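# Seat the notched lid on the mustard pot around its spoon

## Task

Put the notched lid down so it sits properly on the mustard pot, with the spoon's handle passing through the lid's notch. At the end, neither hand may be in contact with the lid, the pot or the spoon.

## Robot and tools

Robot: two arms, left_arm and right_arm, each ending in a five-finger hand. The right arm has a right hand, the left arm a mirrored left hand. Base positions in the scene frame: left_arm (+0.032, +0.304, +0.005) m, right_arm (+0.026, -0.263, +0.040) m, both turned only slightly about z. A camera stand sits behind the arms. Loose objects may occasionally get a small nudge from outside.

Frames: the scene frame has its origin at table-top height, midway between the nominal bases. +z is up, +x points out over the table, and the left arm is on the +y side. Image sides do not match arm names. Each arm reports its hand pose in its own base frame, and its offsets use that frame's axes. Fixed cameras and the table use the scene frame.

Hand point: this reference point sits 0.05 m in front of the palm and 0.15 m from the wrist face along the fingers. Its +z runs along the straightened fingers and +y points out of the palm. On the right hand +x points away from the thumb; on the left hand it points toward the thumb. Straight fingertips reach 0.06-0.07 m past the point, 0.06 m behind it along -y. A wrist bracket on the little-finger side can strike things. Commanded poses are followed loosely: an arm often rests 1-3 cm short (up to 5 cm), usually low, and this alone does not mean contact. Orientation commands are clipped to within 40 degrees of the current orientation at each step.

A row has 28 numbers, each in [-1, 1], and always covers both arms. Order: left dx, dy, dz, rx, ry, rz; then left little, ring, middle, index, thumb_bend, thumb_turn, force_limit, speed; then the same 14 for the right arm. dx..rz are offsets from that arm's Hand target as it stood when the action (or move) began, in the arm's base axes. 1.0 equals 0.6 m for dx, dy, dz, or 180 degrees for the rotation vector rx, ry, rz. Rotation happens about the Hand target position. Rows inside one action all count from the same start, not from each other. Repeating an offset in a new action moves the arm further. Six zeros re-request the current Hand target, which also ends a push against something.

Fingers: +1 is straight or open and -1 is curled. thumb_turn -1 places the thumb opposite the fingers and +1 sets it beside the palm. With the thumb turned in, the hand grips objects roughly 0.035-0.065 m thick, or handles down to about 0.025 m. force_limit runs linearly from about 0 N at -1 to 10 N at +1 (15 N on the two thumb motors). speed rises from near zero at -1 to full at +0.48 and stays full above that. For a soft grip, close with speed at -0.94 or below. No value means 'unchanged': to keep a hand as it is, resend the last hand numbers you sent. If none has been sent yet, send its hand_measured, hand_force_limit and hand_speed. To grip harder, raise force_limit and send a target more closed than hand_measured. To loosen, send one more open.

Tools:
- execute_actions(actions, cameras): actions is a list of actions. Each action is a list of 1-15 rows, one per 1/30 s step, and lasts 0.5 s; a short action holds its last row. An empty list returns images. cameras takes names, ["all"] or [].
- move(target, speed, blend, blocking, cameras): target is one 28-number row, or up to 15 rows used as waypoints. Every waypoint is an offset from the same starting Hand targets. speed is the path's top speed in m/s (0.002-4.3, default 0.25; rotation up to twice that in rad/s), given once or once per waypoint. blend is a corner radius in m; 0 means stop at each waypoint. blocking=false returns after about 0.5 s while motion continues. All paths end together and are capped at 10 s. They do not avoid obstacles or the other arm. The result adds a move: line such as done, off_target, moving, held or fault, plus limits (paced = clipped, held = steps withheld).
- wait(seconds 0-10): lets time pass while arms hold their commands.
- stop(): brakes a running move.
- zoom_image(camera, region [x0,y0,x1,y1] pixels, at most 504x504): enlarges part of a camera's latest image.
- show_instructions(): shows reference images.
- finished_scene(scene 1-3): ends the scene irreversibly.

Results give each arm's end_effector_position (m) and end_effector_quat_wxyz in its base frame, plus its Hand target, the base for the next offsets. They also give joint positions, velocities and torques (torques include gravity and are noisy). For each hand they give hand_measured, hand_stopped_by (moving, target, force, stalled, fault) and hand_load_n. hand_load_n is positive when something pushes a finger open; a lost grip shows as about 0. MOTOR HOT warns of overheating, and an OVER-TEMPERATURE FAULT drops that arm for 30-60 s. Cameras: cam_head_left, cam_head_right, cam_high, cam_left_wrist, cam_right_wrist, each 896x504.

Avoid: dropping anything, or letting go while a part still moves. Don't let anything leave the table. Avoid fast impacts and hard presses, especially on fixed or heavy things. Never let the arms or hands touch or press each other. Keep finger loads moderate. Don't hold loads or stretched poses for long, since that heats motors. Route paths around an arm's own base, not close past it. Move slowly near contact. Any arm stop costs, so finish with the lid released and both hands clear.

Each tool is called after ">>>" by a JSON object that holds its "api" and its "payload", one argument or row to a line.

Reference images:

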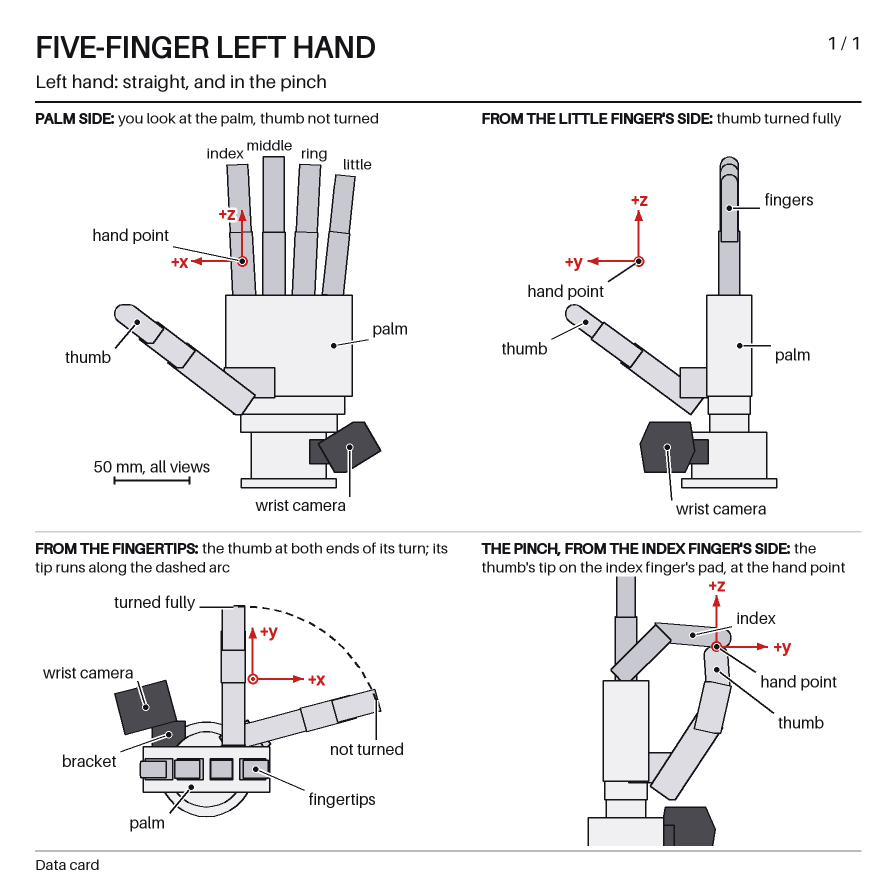

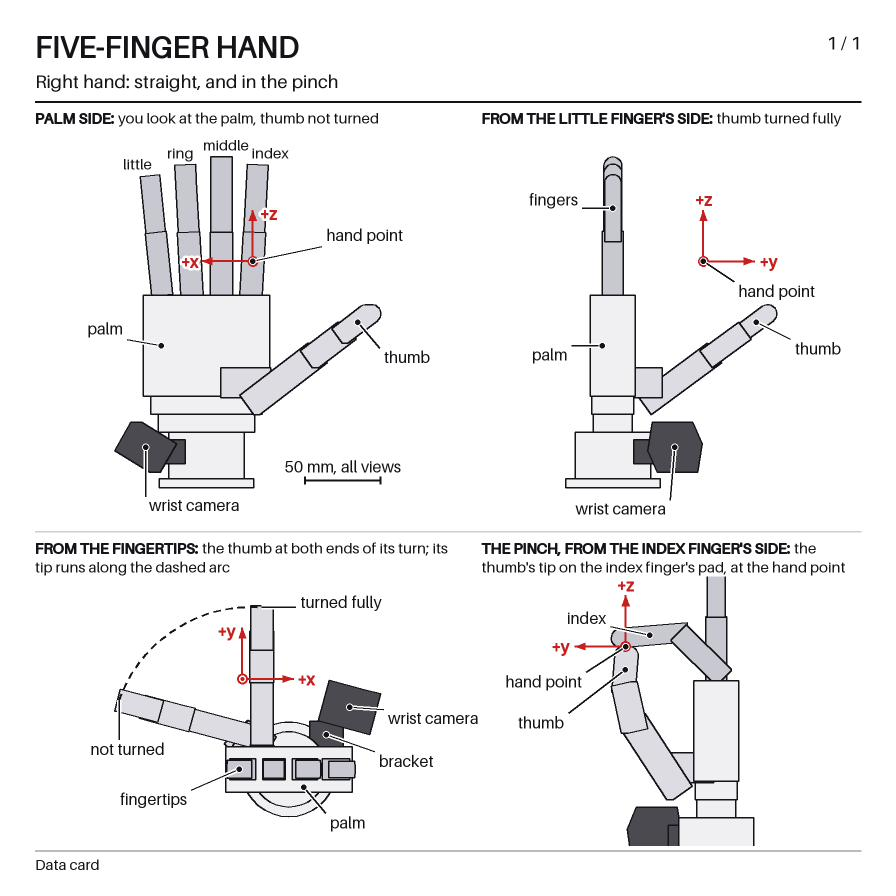

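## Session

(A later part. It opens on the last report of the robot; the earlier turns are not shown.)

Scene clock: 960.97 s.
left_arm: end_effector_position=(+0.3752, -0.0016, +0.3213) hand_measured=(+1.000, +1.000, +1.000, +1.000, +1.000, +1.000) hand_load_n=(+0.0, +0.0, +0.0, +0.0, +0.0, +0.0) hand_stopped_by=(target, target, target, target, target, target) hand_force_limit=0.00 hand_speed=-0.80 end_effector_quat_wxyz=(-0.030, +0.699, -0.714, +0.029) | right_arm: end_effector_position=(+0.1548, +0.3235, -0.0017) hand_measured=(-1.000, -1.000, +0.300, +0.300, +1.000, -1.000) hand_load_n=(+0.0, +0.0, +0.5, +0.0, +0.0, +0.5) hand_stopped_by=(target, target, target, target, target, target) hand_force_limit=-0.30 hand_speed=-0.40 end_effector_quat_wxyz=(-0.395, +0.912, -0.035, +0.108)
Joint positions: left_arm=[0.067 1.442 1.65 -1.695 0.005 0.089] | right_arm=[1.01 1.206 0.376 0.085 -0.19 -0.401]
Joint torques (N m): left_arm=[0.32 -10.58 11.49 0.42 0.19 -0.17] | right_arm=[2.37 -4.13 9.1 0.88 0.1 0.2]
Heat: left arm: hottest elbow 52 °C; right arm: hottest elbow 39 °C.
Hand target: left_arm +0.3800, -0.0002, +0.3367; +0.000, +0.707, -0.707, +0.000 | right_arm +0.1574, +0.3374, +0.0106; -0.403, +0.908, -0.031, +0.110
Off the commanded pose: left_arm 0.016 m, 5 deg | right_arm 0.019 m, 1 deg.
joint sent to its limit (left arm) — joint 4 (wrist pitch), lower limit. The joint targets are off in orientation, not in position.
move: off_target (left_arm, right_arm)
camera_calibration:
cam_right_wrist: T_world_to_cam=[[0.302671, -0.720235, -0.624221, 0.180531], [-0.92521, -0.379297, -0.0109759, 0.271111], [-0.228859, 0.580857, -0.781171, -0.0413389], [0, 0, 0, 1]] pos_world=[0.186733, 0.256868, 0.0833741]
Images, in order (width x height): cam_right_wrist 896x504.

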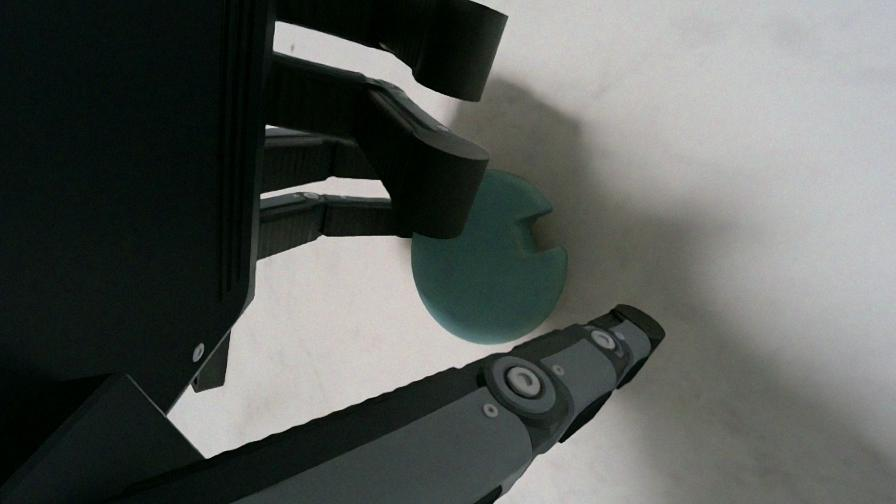

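>>> {"api": "move", "payload": {
  "target": [
    [0,0,0,0,0,0,1,1,1,1,1,1,0,-0.8,0,0,-0.002,0,0,0,-1,-1,0.12,0.12,1,-1,-0.6,-0.7],
    [0,0,0,0,0,0,1,1,1,1,1,1,0,-0.8,0,0,-0.002,0,0,0,-1,-1,0.12,0.12,0.6,-1,-0.5,-0.9]
  ],
  "speed": 0.05,
  "cameras": ["cam_right_wrist"]
}}

>>> {"api": "execute_actions", "payload": {
  "actions": [
    [[0,0,0,0,0,0,1,1,1,1,1,1,0,-0.8,0,0,0.005,0,0,0,-1,-1,0.12,0.12,0.55,-1,-0.5,-0.9]]
  ]
}}

>>> {"api": "execute_actions", "payload": {
  "actions": [
    [[0,0,0,0,0,0,1,1,1,1,1,1,0,-0.8,0,0,0.005,0,0,0,-1,-1,0.12,0.12,0.54,-1,-0.5,-0.9]]
  ],
  "cameras": ["cam_right_wrist"]
}}

Scene clock: 976.13 s.
left_arm: end_effector_position=(+0.3752, -0.0016, +0.3213) hand_measured=(+1.000, +1.000, +1.000, +1.000, +1.000, +1.000) hand_load_n=(+0.0, +0.0, +0.0, +0.0, +0.0, +0.0) hand_stopped_by=(target, target, target, target, target, target) hand_force_limit=0.00 hand_speed=-0.80 end_effector_quat_wxyz=(-0.030, +0.699, -0.714, +0.029) | right_arm: end_effector_position=(+0.1544, +0.3227, -0.0023) hand_measured=(-1.000, -1.000, +0.120, +0.120, +0.720, -1.000) hand_load_n=(+0.0, +0.0, +1.0, +3.0, +3.5, +0.0) hand_stopped_by=(target, target, target, target, force, target) hand_force_limit=-0.50 hand_speed=-0.90 end_effector_quat_wxyz=(-0.393, +0.913, -0.036, +0.107)
Joint positions: left_arm=[0.067 1.442 1.65 -1.695 0.005 0.089] | right_arm=[1.01 1.205 0.376 0.08 -0.188 -0.4]
Joint torques (N m): left_arm=[0.32 -10.58 11.48 0.43 0.19 -0.17] | right_arm=[1.08 -4.01 9.01 1.22 0.04 0.16]
Heat: left arm: hottest elbow 52 °C; right arm: hottest elbow 39 °C.
Hand target: left_arm +0.3800, -0.0002, +0.3367; +0.000, +0.707, -0.707, +0.000 | right_arm +0.1572, +0.3374, +0.0093; -0.403, +0.908, -0.031, +0.109
Off the commanded pose: left_arm 0.016 m, 5 deg | right_arm 0.019 m, 1 deg.
joint sent to its limit (left arm) — joint 4 (wrist pitch), lower limit. The joint targets are off in orientation, not in position.
move: off_target (left_arm, right_arm); target 2's new numbers were sent with right_arm's hand 0.019 m and 1 deg from that target
camera_calibration:
cam_right_wrist: T_world_to_cam=[[0.299941, -0.723485, -0.621776, 0.181113], [-0.925948, -0.377579, -0.00732875, 0.269904], [-0.229467, 0.57793, -0.783161, -0.0403642], [0, 0, 0, 1]] pos_world=[0.186332, 0.25627, 0.082978]
Images, in order (width x height): cam_right_wrist 896x504.

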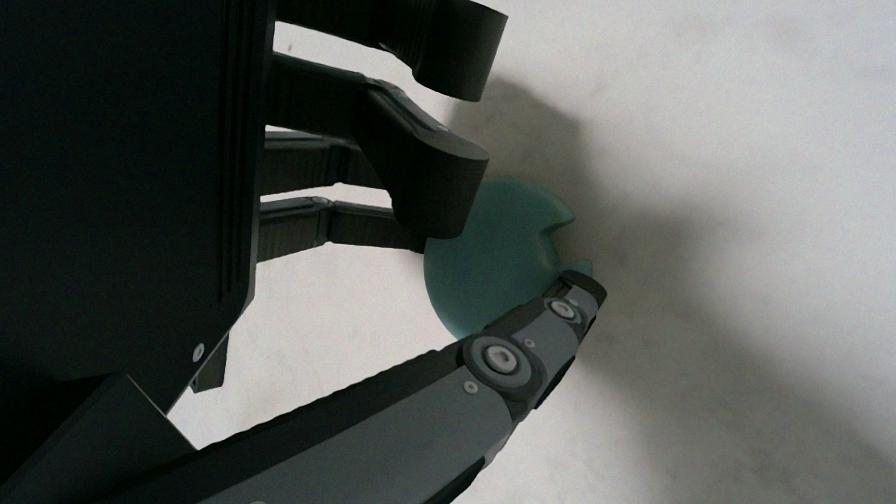

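Scene clock: 977.13 s.
left_arm: end_effector_position=(+0.3752, -0.0016, +0.3213) hand_measured=(+1.000, +1.000, +1.000, +1.000, +1.000, +1.000) hand_load_n=(+0.0, +0.0, +0.0, +0.0, +0.0, +0.0) hand_stopped_by=(target, target, target, target, target, target) hand_force_limit=0.00 hand_speed=-0.80 end_effector_quat_wxyz=(-0.030, +0.699, -0.714, +0.029) | right_arm: end_effector_position=(+0.1546, +0.3230, +0.0001) hand_measured=(-1.000, -1.000, +0.120, +0.120, +0.614, -1.000) hand_load_n=(+0.0, +0.0, +1.0, +3.0, +3.5, -0.5) hand_stopped_by=(target, target, target, target, force, target) hand_force_limit=-0.50 hand_speed=-0.90 end_effector_quat_wxyz=(-0.394, +0.912, -0.036, +0.108)
Joint positions: left_arm=[0.067 1.442 1.65 -1.695 0.005 0.089] | right_arm=[1.01 1.197 0.378 0.074 -0.188 -0.4]
Joint torques (N m): left_arm=[0.38 -10.58 11.49 0.43 0.19 -0.17] | right_arm=[1.14 -4.01 9.36 0.92 0.03 0.2]
Heat: left arm: hottest elbow 52 °C; right arm: hottest elbow 39 °C.
Hand target: left_arm +0.3800, -0.0002, +0.3367; +0.000, +0.707, -0.707, +0.000 | right_arm +0.1572, +0.3375, +0.0123; -0.403, +0.908, -0.031, +0.109
Off the commanded pose: left_arm 0.016 m, 5 deg | right_arm 0.019 m, 1 deg.
joint sent to its limit (left arm) — joint 4 (wrist pitch), lower limit. The joint targets are off in orientation, not in position.

Scene clock: 977.90 s.
left_arm: end_effector_position=(+0.3752, -0.0016, +0.3213) hand_measured=(+1.000, +1.000, +1.000, +1.000, +1.000, +1.000) hand_load_n=(+0.0, +0.0, +0.0, +0.0, +0.0, +0.0) hand_stopped_by=(target, target, target, target, target, target) hand_force_limit=0.00 hand_speed=-0.80 end_effector_quat_wxyz=(-0.030, +0.699, -0.714, +0.029) | right_arm: end_effector_position=(+0.1538, +0.3218, +0.0010) hand_measured=(-1.000, -1.000, +0.120, +0.120, +0.542, -1.000) hand_load_n=(+0.0, +0.0, +0.5, +2.0, +1.5, +0.0) hand_stopped_by=(target, target, target, target, target, target) hand_force_limit=-0.50 hand_speed=-0.90 end_effector_quat_wxyz=(-0.392, +0.913, -0.036, +0.107)
Joint positions: left_arm=[0.067 1.442 1.65 -1.695 0.005 0.089] | right_arm=[1.01 1.191 0.38 0.06 -0.188 -0.4]
Joint torques (N m): left_arm=[0.32 -10.64 11.49 0.43 0.19 -0.17] | right_arm=[1.32 -4.19 9.39 1.06 0.03 0.22]
Heat: left arm: hottest elbow 52 °C; right arm: hottest elbow 38 °C.
Hand target: left_arm +0.3800, -0.0002, +0.3367; +0.000, +0.707, -0.707, +0.000 | right_arm +0.1572, +0.3374, +0.0153; -0.403, +0.908, -0.031, +0.109
Off the commanded pose: left_arm 0.016 m, 5 deg | right_arm 0.021 m, 2 deg.
joint sent to its limit (left arm) — joint 4 (wrist pitch), lower limit. The joint targets are off in orientation, not in position.
camera_calibration:
cam_right_wrist: T_world_to_cam=[[0.298897, -0.724684, -0.620881, 0.183265], [-0.926035, -0.377401, -0.00530187, 0.26909], [-0.230479, 0.576542, -0.783887, -0.0367819], [0, 0, 0, 1]] pos_world=[0.185932, 0.255571, 0.0863799]
Images, in order (width x height): cam_right_wrist 896x504.

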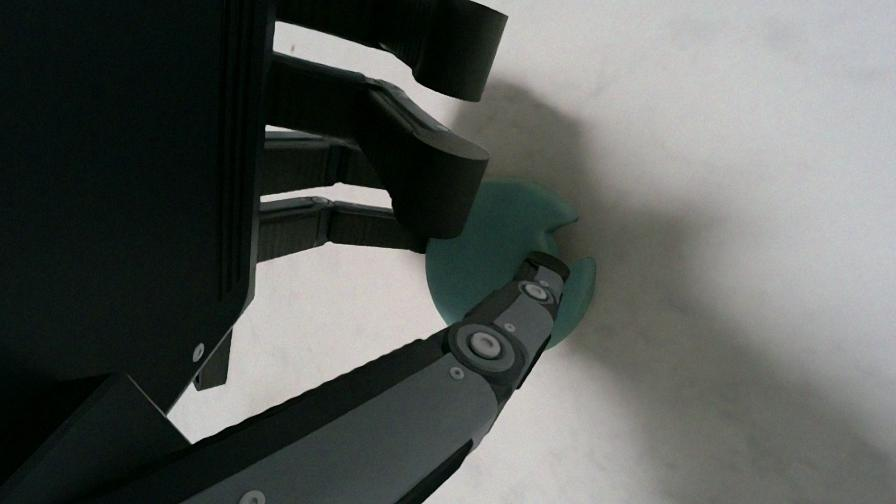

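>>> {"api": "zoom_image", "payload": {
  "camera": "cam_right_wrist",
  "region": [500, 190, 620, 290]
}}

Scaled by 4.200 from the camera's 896x504 image, which has a finer 1280x720 frame.

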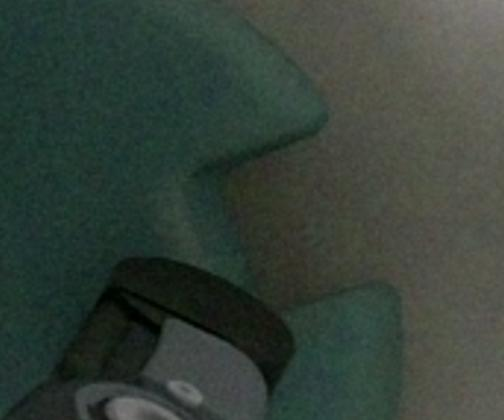

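>>> {"api": "move", "payload": {
  "target": [
    [0,0,0,0,0,0,1,1,1,1,1,1,0,-0.8,0,0,0.03,0,0,0,-1,-1,0.3,0.3,1,-1,-0.3,0],
    [0,0,0,0,0,0,1,1,1,1,1,1,0,-0.8,-0.002,-0.03,0.03,0,0,0,-1,-1,0.3,0.3,1,-1,-0.3,-0.4],
    [0,0,0,0,0,0,1,1,1,1,1,1,0,-0.8,-0.002,-0.0603,-0.0555,0,0,0,-1,-1,0.3,0.3,1,-1,-0.3,-0.4],
    [0,0,0,0,0,0,1,1,1,1,1,1,0,-0.8,-0.0015,-0.0203,-0.010,0,0,0,-1,-1,0.3,0.3,1,-1,-0.3,-0.4],
    [0,0,0,0,0,0,1,1,1,1,1,1,0,-0.8,-0.0015,-0.0203,-0.010,0,0,0,-1,-1,0.12,0.12,1,-1,-0.3,-0.7]
  ],
  "speed": [0.1,0.1,0.06,0.05,0.05],
  "cameras": ["cam_right_wrist"]
}}

Scene clock: 1035.40 s.
left_arm: end_effector_position=(+0.3752, -0.0016, +0.3213) hand_measured=(+1.000, +1.000, +1.000, +1.000, +1.000, +1.000) hand_load_n=(+0.0, +0.0, +0.0, +0.0, -0.5, +0.0) hand_stopped_by=(target, target, target, target, target, target) hand_force_limit=0.00 hand_speed=-0.80 end_effector_quat_wxyz=(-0.030, +0.699, -0.714, +0.029) | right_arm: end_effector_position=(+0.1534, +0.3113, -0.0032) hand_measured=(-1.000, -1.000, +0.120, +0.120, +1.000, -1.000) hand_load_n=(+0.0, +0.0, +0.5, +0.0, +0.0, +0.0) hand_stopped_by=(target, target, target, target, target, target) hand_force_limit=-0.30 hand_speed=-0.70 end_effector_quat_wxyz=(-0.393, +0.913, -0.035, +0.107)
Joint positions: left_arm=[0.067 1.442 1.65 -1.695 0.005 0.089] | right_arm=[0.989 1.174 0.351 0.072 -0.205 -0.415]
Joint torques (N m): left_arm=[0.38 -10.58 11.51 0.42 0.19 -0.17] | right_arm=[1.49 -4.01 9.02 0.96 0.01 0.2]
Heat: left arm: hottest elbow 53 °C; right arm: hottest elbow 37 °C.
Hand target: left_arm +0.3800, -0.0002, +0.3367; +0.000, +0.707, -0.707, +0.000 | right_arm +0.1564, +0.3253, +0.0094; -0.403, +0.908, -0.031, +0.109
Off the commanded pose: left_arm 0.016 m, 5 deg | right_arm 0.019 m, 1 deg.
joint sent to its limit (left arm) — joint 4 (wrist pitch), lower limit. The joint targets are off in orientation, not in position.
move: off_target (left_arm, right_arm); target 5's new numbers were sent with right_arm's hand 0.017 m and 1 deg from that target
camera_calibration:
cam_right_wrist: T_world_to_cam=[[0.300711, -0.722775, -0.622229, 0.172295], [-0.925597, -0.378431, -0.00774198, 0.264938], [-0.229875, 0.578262, -0.782797, -0.0347226], [0, 0, 0, 1]] pos_world=[0.185432, 0.24487, 0.0820774]
Images, in order (width x height): cam_right_wrist 896x504.

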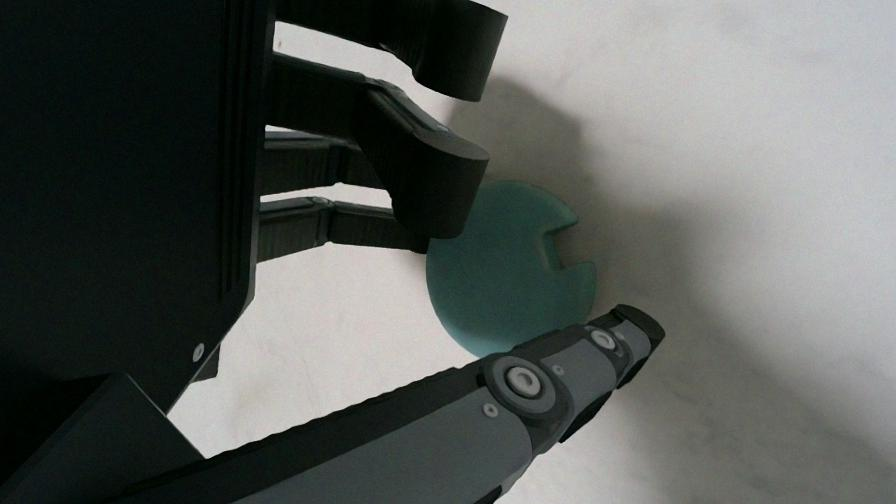

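>>> {"api": "execute_actions", "payload": {
  "actions": [
    [[0,0,0,0,0,0,1,1,1,1,1,1,0,-0.8,0,0,0,0,0,0,-1,-1,0.12,0.12,0.6,-1,0,-0.9]],
    [[0,0,0,0,0,0,1,1,1,1,1,1,0,-0.8,0,0,0,0,0,0,-1,-1,0.12,0.12,0.6,-1,0,-0.9]],
    [[0,0,0,0,0,0,1,1,1,1,1,1,0,-0.8,0,0,0,0,0,0,-1,-1,0.12,0.12,0.6,-1,0,-0.9]]
  ]
}}

>>> {"api": "execute_actions", "payload": {
  "actions": [
    [[0,0,0,0,0,0,1,1,1,1,1,1,0,-0.8,0,0,0.004,0,0,0,-1,-1,0.12,0.12,0.55,-1,0,-0.9]]
  ]
}}

>>> {"api": "execute_actions", "payload": {
  "actions": [
    [[0,0,0,0,0,0,1,1,1,1,1,1,0,-0.8,0,0,0.004,0,0,0,-1,-1,0.12,0.12,0.54,-1,0,-0.9]]
  ],
  "cameras": ["cam_right_wrist"]
}}

Scene clock: 1045.07 s.
left_arm: end_effector_position=(+0.3752, -0.0016, +0.3213) hand_measured=(+1.000, +1.000, +1.000, +1.000, +1.000, +1.000) hand_load_n=(+0.0, +0.0, +0.0, +0.0, +0.0, +0.0) hand_stopped_by=(target, target, target, target, target, target) hand_force_limit=0.00 hand_speed=-0.80 end_effector_quat_wxyz=(-0.030, +0.699, -0.714, +0.029) | right_arm: end_effector_position=(+0.1543, +0.3127, -0.0003) hand_measured=(-1.000, -1.000, +0.120, +0.120, +0.604, -1.000) hand_load_n=(+0.0, +0.0, +1.5, +4.5, +5.0, -1.0) hand_stopped_by=(target, target, target, target, target, target) hand_force_limit=0.00 hand_speed=-0.90 end_effector_quat_wxyz=(-0.396, +0.911, -0.035, +0.109)
Joint positions: left_arm=[0.067 1.442 1.65 -1.695 0.005 0.089] | right_arm=[0.989 1.167 0.353 0.072 -0.205 -0.414]
Joint torques (N m): left_arm=[0.38 -10.58 11.49 0.42 0.19 -0.17] | right_arm=[1.38 -3.37 8.94 1.07 0.07 0.16]
Heat: left arm: hottest elbow 53 °C; right arm: hottest elbow 37 °C.
Hand target: left_arm +0.3800, -0.0002, +0.3367; +0.000, +0.707, -0.707, +0.000 | right_arm +0.1563, +0.3252, +0.0093; -0.403, +0.908, -0.031, +0.109
Off the commanded pose: left_arm 0.016 m, 5 deg | right_arm 0.016 m, 1 deg.
joint sent to its limit (left arm) — joint 4 (wrist pitch), lower limit. The joint targets are off in orientation, not in position.

Scene clock: 1045.77 s.
left_arm: end_effector_position=(+0.3752, -0.0016, +0.3213) hand_measured=(+1.000, +1.000, +1.000, +1.000, +1.000, +1.000) hand_load_n=(+0.0, +0.0, +0.0, +0.0, +0.0, +0.0) hand_stopped_by=(target, target, target, target, target, target) hand_force_limit=0.00 hand_speed=-0.80 end_effector_quat_wxyz=(-0.030, +0.699, -0.714, +0.029) | right_arm: end_effector_position=(+0.1544, +0.3128, +0.0007) hand_measured=(-1.000, -1.000, +0.120, +0.120, +0.552, -1.000) hand_load_n=(+0.0, +0.0, +1.0, +3.0, +2.5, -0.5) hand_stopped_by=(target, target, target, target, target, target) hand_force_limit=0.00 hand_speed=-0.90 end_effector_quat_wxyz=(-0.396, +0.911, -0.035, +0.109)
Joint positions: left_arm=[0.067 1.442 1.65 -1.695 0.005 0.089] | right_arm=[0.989 1.164 0.355 0.066 -0.205 -0.414]
Joint torques (N m): left_arm=[0.32 -10.64 11.49 0.42 0.18 -0.18] | right_arm=[1.38 -3.66 9.03 0.9 0.04 0.21]
Heat: left arm: hottest elbow 53 °C; right arm: hottest elbow 37 °C.
Hand target: left_arm +0.3800, -0.0002, +0.3367; +0.000, +0.707, -0.707, +0.000 | right_arm +0.1564, +0.3253, +0.0118; -0.403, +0.908, -0.031, +0.109
Off the commanded pose: left_arm 0.016 m, 5 deg | right_arm 0.017 m, 1 deg.
joint sent to its limit (left arm) — joint 4 (wrist pitch), lower limit. The joint targets are off in orientation, not in position.

Scene clock: 1046.47 s.
left_arm: end_effector_position=(+0.3752, -0.0016, +0.3213) hand_measured=(+1.000, +1.000, +1.000, +1.000, +1.000, +1.000) hand_load_n=(+0.0, +0.0, +0.0, +0.0, +0.0, +0.0) hand_stopped_by=(target, target, target, target, target, target) hand_force_limit=0.00 hand_speed=-0.80 end_effector_quat_wxyz=(-0.030, +0.699, -0.714, +0.029) | right_arm: end_effector_position=(+0.1533, +0.3112, +0.0011) hand_measured=(-1.000, -1.000, +0.120, +0.120, +0.542, -1.000) hand_load_n=(+0.0, +0.5, +0.5, +2.0, +1.5, -0.5) hand_stopped_by=(target, target, target, target, target, target) hand_force_limit=0.00 hand_speed=-0.90 end_effector_quat_wxyz=(-0.394, +0.912, -0.036, +0.107)
Joint positions: left_arm=[0.067 1.442 1.65 -1.695 0.005 0.089] | right_arm=[0.989 1.157 0.355 0.053 -0.205 -0.414]
Joint torques (N m): left_arm=[0.38 -10.58 11.48 0.44 0.18 -0.17] | right_arm=[1.38 -3.49 9.17 0.84 0.04 0.13]
Heat: left arm: hottest elbow 53 °C; right arm: hottest elbow 37 °C.
Hand target: left_arm +0.3800, -0.0002, +0.3367; +0.000, +0.707, -0.707, +0.000 | right_arm +0.1564, +0.3253, +0.0143; -0.403, +0.908, -0.031, +0.110
Off the commanded pose: left_arm 0.016 m, 5 deg | right_arm 0.020 m, 1 deg.
joint sent to its limit (left arm) — joint 4 (wrist pitch), lower limit. The joint targets are off in orientation, not in position.
camera_calibration:
cam_right_wrist: T_world_to_cam=[[0.299983, -0.721858, -0.623643, 0.174721], [-0.925985, -0.377465, -0.00850294, 0.264571], [-0.229266, 0.580035, -0.781663, -0.032031], [0, 0, 0, 1]] pos_world=[0.185232, 0.24457, 0.086176]
Images, in order (width x height): cam_right_wrist 896x504.

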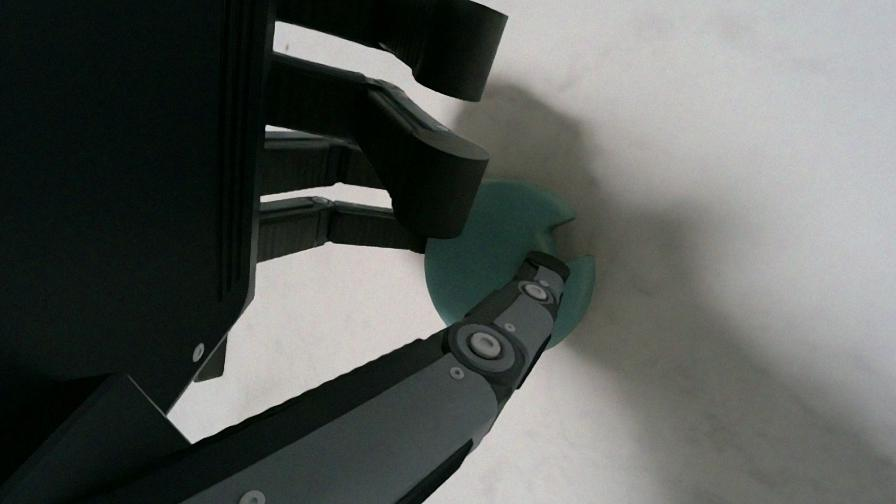

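>>> {"api": "move", "payload": {
  "target": [
    [0,0,0,0,0,0,1,1,1,1,1,1,0,-0.8,0,0,0.05,0,0,0,-1,-1,0.3,0.3,1,-1,-0.3,0],
    [0,0,0,0,0,0,1,1,1,1,1,1,0,-0.8,0.13,0.0,0.05,0.008,-0.001,0.0,-1,-1,0.15,0.15,0.75,-1,-0.3,0],
    [0,0,0,0,0,0,1,1,1,1,1,1,0,-0.8,0.13,-0.03,-0.03,0.008,-0.001,0.0,-1,-1,0.15,0.15,0.75,-1,-0.3,0]
  ],
  "speed": [0.1,0.15,0.06],
  "cameras": ["cam_right_wrist","cam_left_wrist"]
}}

Scene clock: 1074.70 s.
left_arm: end_effector_position=(+0.3752, -0.0016, +0.3213) hand_measured=(+1.000, +1.000, +1.000, +1.000, +1.000, +1.000) hand_load_n=(+0.0, +0.0, +0.0, +0.0, +0.0, +0.0) hand_stopped_by=(target, target, target, target, target, target) hand_force_limit=0.00 hand_speed=-0.80 end_effector_quat_wxyz=(-0.030, +0.699, -0.714, +0.029) | right_arm: end_effector_position=(+0.2326, +0.3143, +0.0053) hand_measured=(-1.000, -1.000, +0.150, +0.150, +0.750, -1.000) hand_load_n=(+0.0, +0.0, +0.0, +0.0, +0.0, +0.0) hand_stopped_by=(target, target, target, target, target, target) hand_force_limit=-0.30 hand_speed=0.00 end_effector_quat_wxyz=(-0.420, +0.901, -0.028, +0.110)
Joint positions: left_arm=[0.067 1.442 1.65 -1.695 0.005 0.089] | right_arm=[0.754 1.309 0.463 0.101 -0.405 -0.575]
Joint torques (N m): left_arm=[0.32 -10.58 11.48 0.42 0.18 -0.18] | right_arm=[-0.5 -4.42 5.31 1.87 -0.2 0.08]
Heat: left arm: hottest elbow 53 °C; right arm: hottest elbow 39 °C.
Hand target: left_arm +0.3800, -0.0002, +0.3367; +0.000, +0.707, -0.707, +0.000 | right_arm +0.2343, +0.3073, -0.0038; -0.414, +0.903, -0.032, +0.110
Off the commanded pose: left_arm 0.016 m, 5 deg | right_arm 0.012 m, 1 deg.
joint sent to its limit (left arm) — joint 4 (wrist pitch), lower limit. The joint targets are off in orientation, not in position.
move: off_target (left_arm, right_arm); target 2's new numbers were sent with right_arm's hand 0.031 m and 3 deg from that target
camera_calibration:
cam_left_wrist: T_world_to_cam=[[0.955562, -0.275682, 0.10441, -0.397144], [-0.29227, -0.839746, 0.457608, -0.0344916], [-0.0384767, -0.467788, -0.883003, 0.406837], [0, 0, 0, 1]] pos_world=[0.385069, 0.0518636, 0.416488]
cam_right_wrist: T_world_to_cam=[[0.322172, -0.68171, -0.656868, 0.138168], [-0.919093, -0.391525, -0.0444526, 0.342221], [-0.226877, 0.618044, -0.752694, -0.0250317], [0, 0, 0, 1]] pos_world=[0.26434, 0.24365, 0.0871297]
Images, in order (width x height): cam_left_wrist 896x504, cam_right_wrist 896x504.

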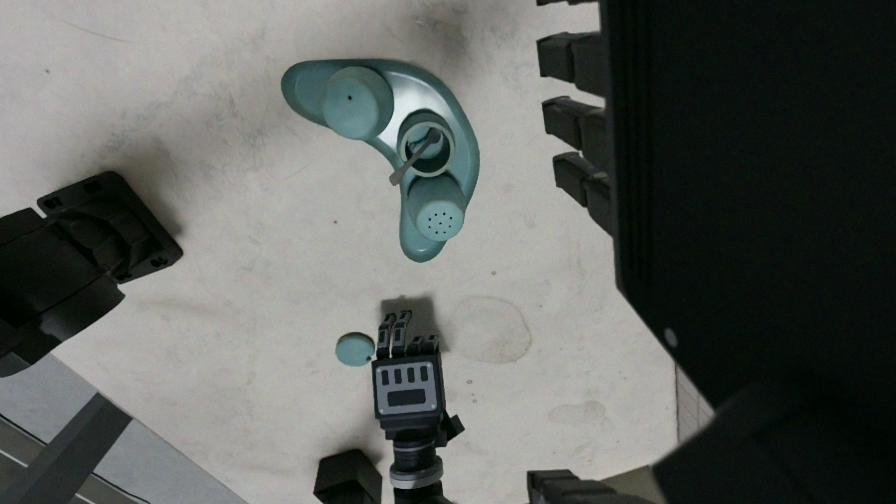

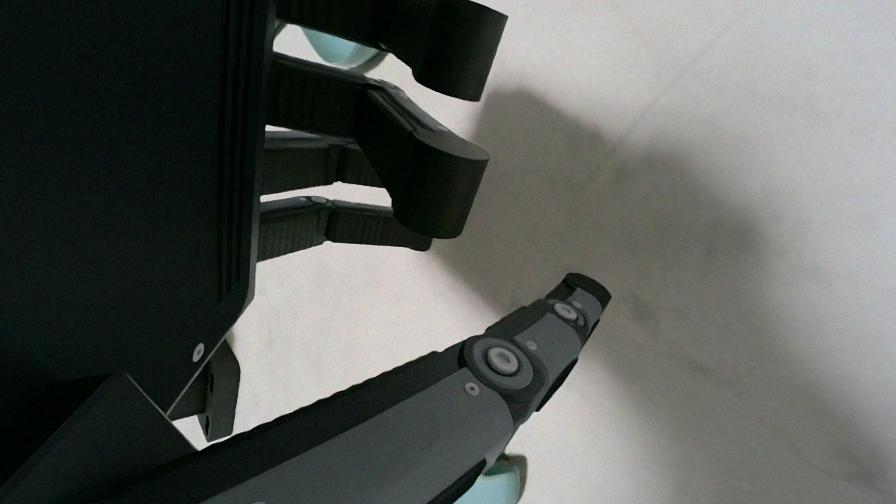

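>>> {"api": "move", "payload": {
  "target": [0,0,0,0,0,0,1,1,1,1,1,1,0,-0.8,0,0,-0.012,0,0,0,-1,-1,0.15,0.15,0.75,-1,-0.3,0],
  "speed": 0.06,
  "cameras": []
}}

>>> {"api": "move", "payload": {
  "target": [0,0,0,0,0,0,1,1,1,1,1,1,0,-0.8,0,0,-0.008,0,0,0,-1,-1,0.15,0.15,0.75,-1,-0.3,0],
  "speed": 0.06,
  "cameras": []
}}

>>> {"api": "move", "payload": {
  "target": [0,0,0,0,0,0,1,1,1,1,1,1,0,-0.8,0,0,-0.008,0,0,0,-1,-1,0.15,0.15,0.75,-1,-0.3,0],
  "speed": 0.06,
  "cameras": ["cam_right_wrist"]
}}

Scene clock: 1083.23 s.
left_arm: end_effector_position=(+0.3752, -0.0016, +0.3213) hand_measured=(+1.000, +1.000, +1.000, +1.000, +1.000, +1.000) hand_load_n=(+0.0, +0.0, +0.0, +0.0, +0.0, +0.0) hand_stopped_by=(target, target, target, target, target, target) hand_force_limit=0.00 hand_speed=-0.80 end_effector_quat_wxyz=(-0.030, +0.699, -0.714, +0.029) | right_arm: end_effector_position=(+0.2329, +0.3146, -0.0017) hand_measured=(-1.000, -1.000, +0.150, +0.150, +0.750, -1.000) hand_load_n=(+0.0, +0.0, +0.0, +0.0, +0.0, +0.0) hand_stopped_by=(target, target, target, target, target, target) hand_force_limit=-0.30 hand_speed=0.00 end_effector_quat_wxyz=(-0.420, +0.900, -0.028, +0.111)
Joint positions: left_arm=[0.067 1.442 1.65 -1.695 0.005 0.089] | right_arm=[0.754 1.334 0.456 0.133 -0.405 -0.575]
Joint torques (N m): left_arm=[0.32 -10.58 11.49 0.43 0.18 -0.17] | right_arm=[-1.38 -4.01 5.23 2.17 -0.19 0.04]
Heat: left arm: hottest elbow 53 °C; right arm: hottest elbow 38 °C.
Hand target: left_arm +0.3800, -0.0002, +0.3367; +0.000, +0.707, -0.707, +0.000 | right_arm +0.2343, +0.3072, -0.0110; -0.414, +0.903, -0.032, +0.110
Off the commanded pose: left_arm 0.016 m, 5 deg | right_arm 0.012 m, 1 deg.
joint sent to its limit (left arm) — joint 4 (wrist pitch), lower limit. The joint targets are off in orientation, not in position.
move: off_target (left_arm, right_arm)
No camera images: "cameras" was empty.

Scene clock: 1084.07 s.
left_arm: end_effector_position=(+0.3752, -0.0016, +0.3213) hand_measured=(+1.000, +1.000, +1.000, +1.000, +1.000, +1.000) hand_load_n=(+0.0, +0.0, -0.5, +0.0, +0.0, +0.0) hand_stopped_by=(target, target, target, target, target, target) hand_force_limit=0.00 hand_speed=-0.80 end_effector_quat_wxyz=(-0.030, +0.699, -0.714, +0.029) | right_arm: end_effector_position=(+0.2341, +0.3157, -0.0043) hand_measured=(-1.000, -1.000, +0.150, +0.150, +0.750, -1.000) hand_load_n=(+0.0, +0.0, -0.5, +0.0, +0.0, +0.0) hand_stopped_by=(target, target, target, target, target, target) hand_force_limit=-0.30 hand_speed=0.00 end_effector_quat_wxyz=(-0.422, +0.899, -0.027, +0.113)
Joint positions: left_arm=[0.067 1.442 1.65 -1.695 0.005 0.089] | right_arm=[0.754 1.346 0.453 0.155 -0.406 -0.575]
Joint torques (N m): left_arm=[0.38 -10.58 11.49 0.43 0.18 -0.17] | right_arm=[-1.14 -3.6 5.09 1.94 -0.18 0.06]
Heat: left arm: hottest elbow 53 °C; right arm: hottest elbow 38 °C.
Hand target: left_arm +0.3800, -0.0002, +0.3367; +0.000, +0.707, -0.707, +0.000 | right_arm +0.2343, +0.3072, -0.0159; -0.414, +0.903, -0.032, +0.110
Off the commanded pose: left_arm 0.016 m, 5 deg | right_arm 0.014 m, 1 deg.
joint sent to its limit (left arm) — joint 4 (wrist pitch), lower limit. The joint targets are off in orientation, not in position.
move: off_target (left_arm, right_arm)
No camera images: "cameras" was empty.

Scene clock: 1084.93 s.
left_arm: end_effector_position=(+0.3752, -0.0016, +0.3213) hand_measured=(+1.000, +1.000, +1.000, +1.000, +1.000, +1.000) hand_load_n=(+0.0, +0.0, +0.0, +0.0, +0.0, +0.0) hand_stopped_by=(target, target, target, target, target, target) hand_force_limit=0.00 hand_speed=-0.80 end_effector_quat_wxyz=(-0.030, +0.699, -0.714, +0.029) | right_arm: end_effector_position=(+0.2355, +0.3178, -0.0050) hand_measured=(-1.000, -1.000, +0.150, +0.150, +0.750, -1.000) hand_load_n=(+0.0, +0.0, -2.0, +0.0, +0.0, +0.0) hand_stopped_by=(target, target, target, target, target, target) hand_force_limit=-0.30 hand_speed=0.00 end_effector_quat_wxyz=(-0.427, +0.897, -0.025, +0.115)
Joint positions: left_arm=[0.067 1.442 1.65 -1.695 0.005 0.089] | right_arm=[0.754 1.355 0.451 0.178 -0.409 -0.575]
Joint torques (N m): left_arm=[0.38 -10.58 11.49 0.42 0.18 -0.17] | right_arm=[-0.91 -3.55 4.86 2.02 -0.09 0.09]
Heat: left arm: hottest elbow 53 °C; right arm: hottest elbow 37 °C.
Hand target: left_arm +0.3800, -0.0002, +0.3367; +0.000, +0.707, -0.707, +0.000 | right_arm +0.2343, +0.3073, -0.0206; -0.414, +0.903, -0.032, +0.110
Off the commanded pose: left_arm 0.016 m, 5 deg | right_arm 0.019 m, 2 deg.
joint sent to its limit (left arm) — joint 4 (wrist pitch), lower limit. The joint targets are off in orientation, not in position.
move: off_target (left_arm, right_arm)
camera_calibration:
cam_right_wrist: T_world_to_cam=[[0.331872, -0.670852, -0.663188, 0.12718], [-0.917394, -0.393229, -0.0613091, 0.345855], [-0.219656, 0.628752, -0.745937, -0.0393257], [0, 0, 0, 1]] pos_world=[0.266439, 0.246045, 0.076214]
Images, in order (width x height): cam_right_wrist 896x504.

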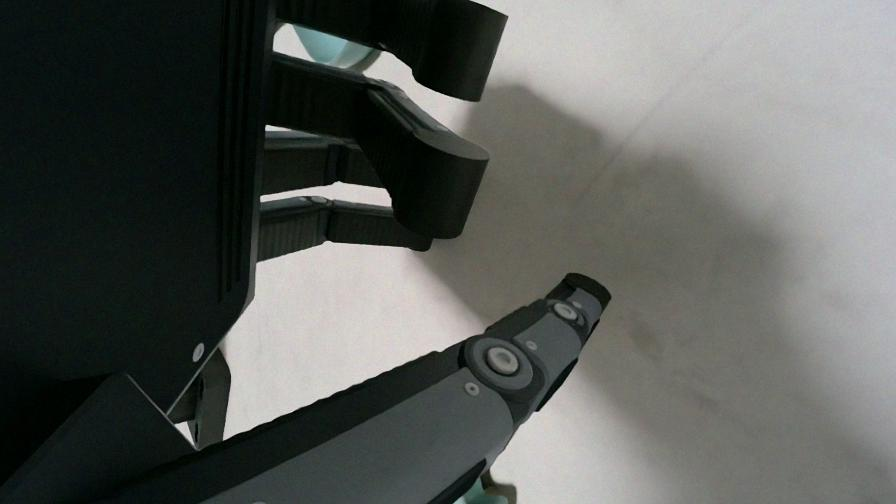

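>>> {"api": "move", "payload": {
  "target": [
    [0,0,0,0,0,0,1,1,1,1,1,1,0,-0.8,0,0,0.06,0,0,0,-1,-1,0.9,0.9,0.75,-1,-0.3,0],
    [0,0,0,0,0,0,1,1,1,1,1,1,0,-0.8,0,0,0.0,0,0,0,-1,-1,0.9,0.9,0.75,-1,-0.3,0]
  ],
  "speed": 0.06,
  "cameras": []
}}

>>> {"api": "move", "payload": {
  "target": [0,0,0,0,0,0,1,1,1,1,1,1,0,-0.8,0,0,-0.006,0,0,0,-1,-1,0.9,0.9,0.75,-1,-0.3,0],
  "speed": 0.06,
  "cameras": []
}}

>>> {"api": "move", "payload": {
  "target": [0,0,0,0,0,0,1,1,1,1,1,1,0,-0.8,0,0,-0.006,0,0,0,-1,-1,0.9,0.9,0.75,-1,-0.3,0],
  "speed": 0.06,
  "cameras": ["cam_right_wrist"]
}}

Scene clock: 1100.60 s.
left_arm: end_effector_position=(+0.3752, -0.0016, +0.3213) hand_measured=(+1.000, +1.000, +1.000, +1.000, +1.000, +1.000) hand_load_n=(+0.0, +0.0, +0.0, +0.0, +0.5, +0.0) hand_stopped_by=(target, target, target, target, target, target) hand_force_limit=0.00 hand_speed=-0.80 end_effector_quat_wxyz=(-0.030, +0.699, -0.714, +0.029) | right_arm: end_effector_position=(+0.2347, +0.3157, -0.0100) hand_measured=(-1.000, -1.000, +0.900, +0.900, +0.750, -1.000) hand_load_n=(+0.0, +0.0, +0.0, +0.0, +0.0, +0.0) hand_stopped_by=(target, target, target, target, target, target) hand_force_limit=-0.30 hand_speed=0.00 end_effector_quat_wxyz=(-0.422, +0.900, -0.027, +0.111)
Joint positions: left_arm=[0.067 1.442 1.65 -1.695 0.005 0.089] | right_arm=[0.752 1.368 0.451 0.176 -0.408 -0.576]
Joint torques (N m): left_arm=[0.38 -10.64 11.48 0.43 0.18 -0.17] | right_arm=[-0.62 -4.42 4.77 2.09 -0.12 0.01]
Heat: left arm: hottest elbow 53 °C; right arm: hottest elbow 37 °C.
Hand target: left_arm +0.3800, -0.0002, +0.3367; +0.000, +0.707, -0.707, +0.000 | right_arm +0.2345, +0.3073, -0.0206; -0.414, +0.903, -0.032, +0.111
Off the commanded pose: left_arm 0.016 m, 5 deg | right_arm 0.013 m, 1 deg.
joint sent to its limit (left arm) — joint 4 (wrist pitch), lower limit. The joint targets are off in orientation, not in position.
move: off_target (left_arm, right_arm)
No camera images: "cameras" was empty.

Scene clock: 1101.40 s.
left_arm: end_effector_position=(+0.3752, -0.0016, +0.3213) hand_measured=(+1.000, +1.000, +1.000, +1.000, +1.000, +1.000) hand_load_n=(+0.0, +0.0, +0.0, +0.0, +0.0, +0.0) hand_stopped_by=(target, target, target, target, target, target) hand_force_limit=0.00 hand_speed=-0.80 end_effector_quat_wxyz=(-0.030, +0.699, -0.714, +0.029) | right_arm: end_effector_position=(+0.2341, +0.3152, -0.0131) hand_measured=(-1.000, -1.000, +0.900, +0.900, +0.750, -1.000) hand_load_n=(+0.0, +0.0, +0.0, +0.0, +0.5, +0.5) hand_stopped_by=(target, target, target, target, target, target) hand_force_limit=-0.30 hand_speed=0.00 end_effector_quat_wxyz=(-0.422, +0.899, -0.027, +0.112)
Joint positions: left_arm=[0.067 1.442 1.65 -1.695 0.005 0.089] | right_arm=[0.752 1.377 0.445 0.191 -0.408 -0.576]
Joint torques (N m): left_arm=[0.38 -10.58 11.49 0.43 0.19 -0.17] | right_arm=[-0.32 -4.13 4.79 2.13 -0.1 0.03]
Heat: left arm: hottest elbow 53 °C; right arm: hottest elbow 37 °C.
Hand target: left_arm +0.3800, -0.0002, +0.3367; +0.000, +0.707, -0.707, +0.000 | right_arm +0.2344, +0.3072, -0.0243; -0.414, +0.903, -0.032, +0.111
Off the commanded pose: left_arm 0.016 m, 5 deg | right_arm 0.014 m, 1 deg.
joint sent to its limit (left arm) — joint 4 (wrist pitch), lower limit. The joint targets are off in orientation, not in position.
move: off_target (left_arm, right_arm)
No camera images: "cameras" was empty.

Scene clock: 1102.23 s.
left_arm: end_effector_position=(+0.3752, -0.0016, +0.3213) hand_measured=(+1.000, +1.000, +1.000, +1.000, +1.000, +1.000) hand_load_n=(+0.0, +0.0, +0.0, +0.0, +0.0, +0.0) hand_stopped_by=(target, target, target, target, target, target) hand_force_limit=0.00 hand_speed=-0.80 end_effector_quat_wxyz=(-0.030, +0.699, -0.714, +0.029) | right_arm: end_effector_position=(+0.2359, +0.3169, -0.0131) hand_measured=(-1.000, -1.000, +0.900, +0.900, +0.750, -1.000) hand_load_n=(+0.0, +0.0, +0.0, +0.0, +1.0, +1.0) hand_stopped_by=(target, target, target, target, target, target) hand_force_limit=-0.30 hand_speed=0.00 end_effector_quat_wxyz=(-0.425, +0.898, -0.026, +0.114)
Joint positions: left_arm=[0.067 1.442 1.65 -1.695 0.005 0.089] | right_arm=[0.752 1.383 0.445 0.206 -0.409 -0.576]
Joint torques (N m): left_arm=[0.38 -10.58 11.49 0.43 0.18 -0.17] | right_arm=[0.03 -2.67 4.4 1.88 -0.05 0.06]
Heat: left arm: hottest elbow 53 °C; right arm: hottest elbow 37 °C.
Hand target: left_arm +0.3800, -0.0002, +0.3367; +0.000, +0.707, -0.707, +0.000 | right_arm +0.2343, +0.3071, -0.0280; -0.414, +0.903, -0.032, +0.110
Off the commanded pose: left_arm 0.016 m, 5 deg | right_arm 0.018 m, 2 deg.
joint sent to its limit (left arm) — joint 4 (wrist pitch), lower limit. The joint targets are off in orientation, not in position.
move: off_target (left_arm, right_arm)
camera_calibration:
cam_right_wrist: T_world_to_cam=[[0.329091, -0.674099, -0.661278, 0.122786], [-0.918226, -0.39186, -0.0575056, 0.345219], [-0.220364, 0.626128, -0.747933, -0.0437601], [0, 0, 0, 1]] pos_world=[0.266939, 0.245447, 0.068318]
Images, in order (width x height): cam_right_wrist 896x504.

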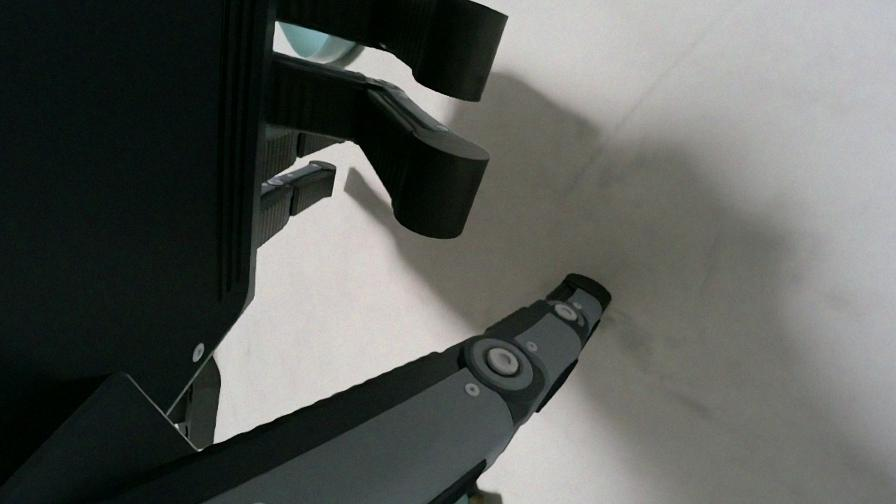

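>>> {"api": "move", "payload": {
  "target": [
    [0,0,0,0,0,0,1,1,1,1,1,1,0,-0.8,0,0,0.06,0,0,0,-1,-1,0.9,0.15,0.75,-1,-0.3,0],
    [0,0,0,0,0,0,1,1,1,1,1,1,0,-0.8,0,0,0.06,0.0503,-0.0078,0.0086,-1,-1,0.9,0.15,0.75,-1,-0.3,0],
    [0,0,0,0,0,0,1,1,1,1,1,1,0,-0.8,0,0,0.02,0.0503,-0.0078,0.0086,-1,-1,0.9,0.15,0.75,-1,-0.3,0]
  ],
  "speed": 0.06,
  "cameras": []
}}

>>> {"api": "move", "payload": {
  "target": [0,0,0,0,0,0,1,1,1,1,1,1,0,-0.8,0,0,-0.006,0,0,0,-1,-1,0.9,0.15,0.75,-1,-0.3,0],
  "speed": 0.06,
  "cameras": []
}}

>>> {"api": "move", "payload": {
  "target": [0,0,0,0,0,0,1,1,1,1,1,1,0,-0.8,0,0,-0.006,0,0,0,-1,-1,0.9,0.15,0.75,-1,-0.3,0],
  "speed": 0.06,
  "cameras": ["cam_right_wrist"]
}}

Scene clock: 1126.33 s.
left_arm: end_effector_position=(+0.3752, -0.0016, +0.3213) hand_measured=(+1.000, +1.000, +1.000, +1.000, +1.000, +1.000) hand_load_n=(+0.0, +0.0, +0.0, +0.0, +0.0, +0.0) hand_stopped_by=(target, target, target, target, target, target) hand_force_limit=0.00 hand_speed=-0.80 end_effector_quat_wxyz=(-0.030, +0.699, -0.714, +0.029) | right_arm: end_effector_position=(+0.2345, +0.3141, -0.0074) hand_measured=(-1.000, -1.000, +0.900, +0.634, +0.750, -1.000) hand_load_n=(+0.0, +0.0, +0.0, +0.0, +0.0, +0.0) hand_stopped_by=(target, target, target, force, target, target) hand_force_limit=-0.30 hand_speed=0.00 end_effector_quat_wxyz=(-0.491, +0.864, -0.011, +0.116)
Joint positions: left_arm=[0.067 1.442 1.65 -1.695 0.005 0.089] | right_arm=[0.685 1.397 0.368 0.416 -0.547 -0.571]
Joint torques (N m): left_arm=[0.32 -10.58 11.49 0.43 0.19 -0.18] | right_arm=[-1.2 -4.07 4.23 2.06 -0.23 0.14]
Heat: left arm: hottest elbow 53 °C; right arm: hottest elbow 35 °C.
Hand target: left_arm +0.3800, -0.0002, +0.3367; +0.000, +0.707, -0.707, +0.000 | right_arm +0.2343, +0.3072, -0.0159; -0.486, +0.866, -0.023, +0.113
Off the commanded pose: left_arm 0.016 m, 5 deg | right_arm 0.011 m, 2 deg.
joint sent to its limit (left arm) — joint 4 (wrist pitch), lower limit. The joint targets are off in orientation, not in position.
move: off_target (left_arm, right_arm)
No camera images: "cameras" was empty.

Scene clock: 1127.17 s.
left_arm: end_effector_position=(+0.3752, -0.0016, +0.3213) hand_measured=(+1.000, +1.000, +1.000, +1.000, +1.000, +1.000) hand_load_n=(+0.0, +0.0, +0.0, +0.0, +0.0, +0.0) hand_stopped_by=(target, target, target, target, target, target) hand_force_limit=0.00 hand_speed=-0.80 end_effector_quat_wxyz=(-0.030, +0.699, -0.714, +0.029) | right_arm: end_effector_position=(+0.2360, +0.3159, -0.0075) hand_measured=(-1.000, -1.000, +0.900, +0.634, +0.750, -1.000) hand_load_n=(+0.0, +0.0, +0.0, +0.0, +0.5, +0.0) hand_stopped_by=(target, target, target, force, target, target) hand_force_limit=-0.30 hand_speed=0.00 end_effector_quat_wxyz=(-0.494, +0.861, -0.012, +0.118)
Joint positions: left_arm=[0.067 1.442 1.65 -1.695 0.005 0.089] | right_arm=[0.685 1.407 0.368 0.436 -0.548 -0.566]
Joint torques (N m): left_arm=[0.38 -10.64 11.48 0.42 0.18 -0.18] | right_arm=[-0.67 -3.9 4.1 2.03 -0.19 0.14]
Heat: left arm: hottest elbow 53 °C; right arm: hottest elbow 35 °C.
Hand target: left_arm +0.3800, -0.0002, +0.3367; +0.000, +0.707, -0.707, +0.000 | right_arm +0.2344, +0.3072, -0.0195; -0.486, +0.866, -0.023, +0.113
Off the commanded pose: left_arm 0.016 m, 5 deg | right_arm 0.015 m, 2 deg.
joint sent to its limit (left arm) — joint 4 (wrist pitch), lower limit. The joint targets are off in orientation, not in position.
move: off_target (left_arm, right_arm)
No camera images: "cameras" was empty.

Scene clock: 1128.00 s.
left_arm: end_effector_position=(+0.3752, -0.0016, +0.3213) hand_measured=(+1.000, +1.000, +1.000, +1.000, +1.000, +1.000) hand_load_n=(+0.0, +0.0, +0.0, +0.0, +0.0, +0.0) hand_stopped_by=(target, target, target, target, target, target) hand_force_limit=0.00 hand_speed=-0.80 end_effector_quat_wxyz=(-0.030, +0.699, -0.714, +0.029) | right_arm: end_effector_position=(+0.2373, +0.3177, -0.0075) hand_measured=(-1.000, -1.000, +0.900, +0.634, +0.750, -1.000) hand_load_n=(+0.0, +0.0, +0.0, +0.0, +0.5, +0.5) hand_stopped_by=(target, target, target, force, target, target) hand_force_limit=-0.30 hand_speed=0.00 end_effector_quat_wxyz=(-0.497, +0.859, -0.011, +0.120)
Joint positions: left_arm=[0.067 1.442 1.65 -1.695 0.005 0.089] | right_arm=[0.685 1.416 0.368 0.455 -0.55 -0.562]
Joint torques (N m): left_arm=[0.32 -10.58 11.49 0.43 0.18 -0.17] | right_arm=[-0.73 -3.66 3.97 1.83 -0.07 0.05]
Heat: left arm: hottest elbow 53 °C; right arm: hottest elbow 35 °C.
Hand target: left_arm +0.3800, -0.0002, +0.3367; +0.000, +0.707, -0.707, +0.000 | right_arm +0.2344, +0.3072, -0.0230; -0.486, +0.866, -0.023, +0.113
Off the commanded pose: left_arm 0.016 m, 5 deg | right_arm 0.019 m, 2 deg.
joint sent to its limit (left arm) — joint 4 (wrist pitch), lower limit. The joint targets are off in orientation, not in position.
move: off_target (left_arm, right_arm)
camera_calibration:
cam_right_wrist: T_world_to_cam=[[0.375714, -0.548804, -0.746762, 0.0749911], [-0.900047, -0.408078, -0.152933, 0.347288], [-0.220807, 0.72958, -0.64727, -0.0717318], [0, 0, 0, 1]] pos_world=[0.268561, 0.23521, 0.0626825]
Images, in order (width x height): cam_right_wrist 896x504.

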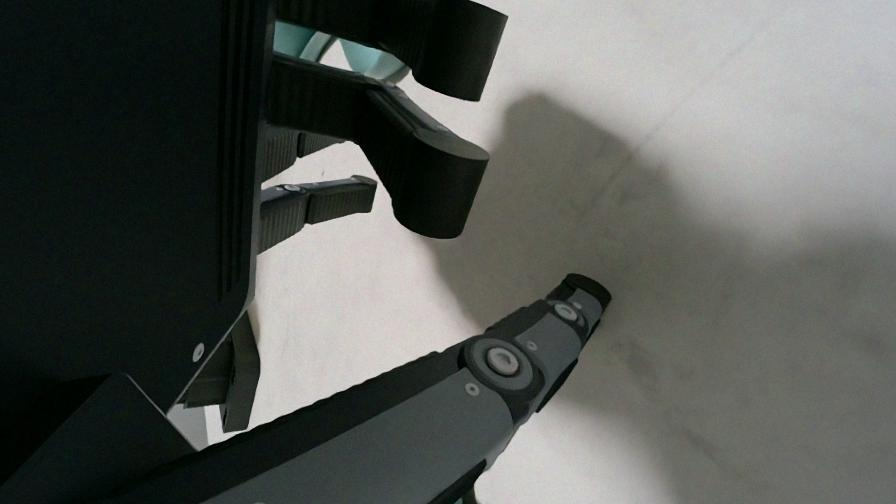

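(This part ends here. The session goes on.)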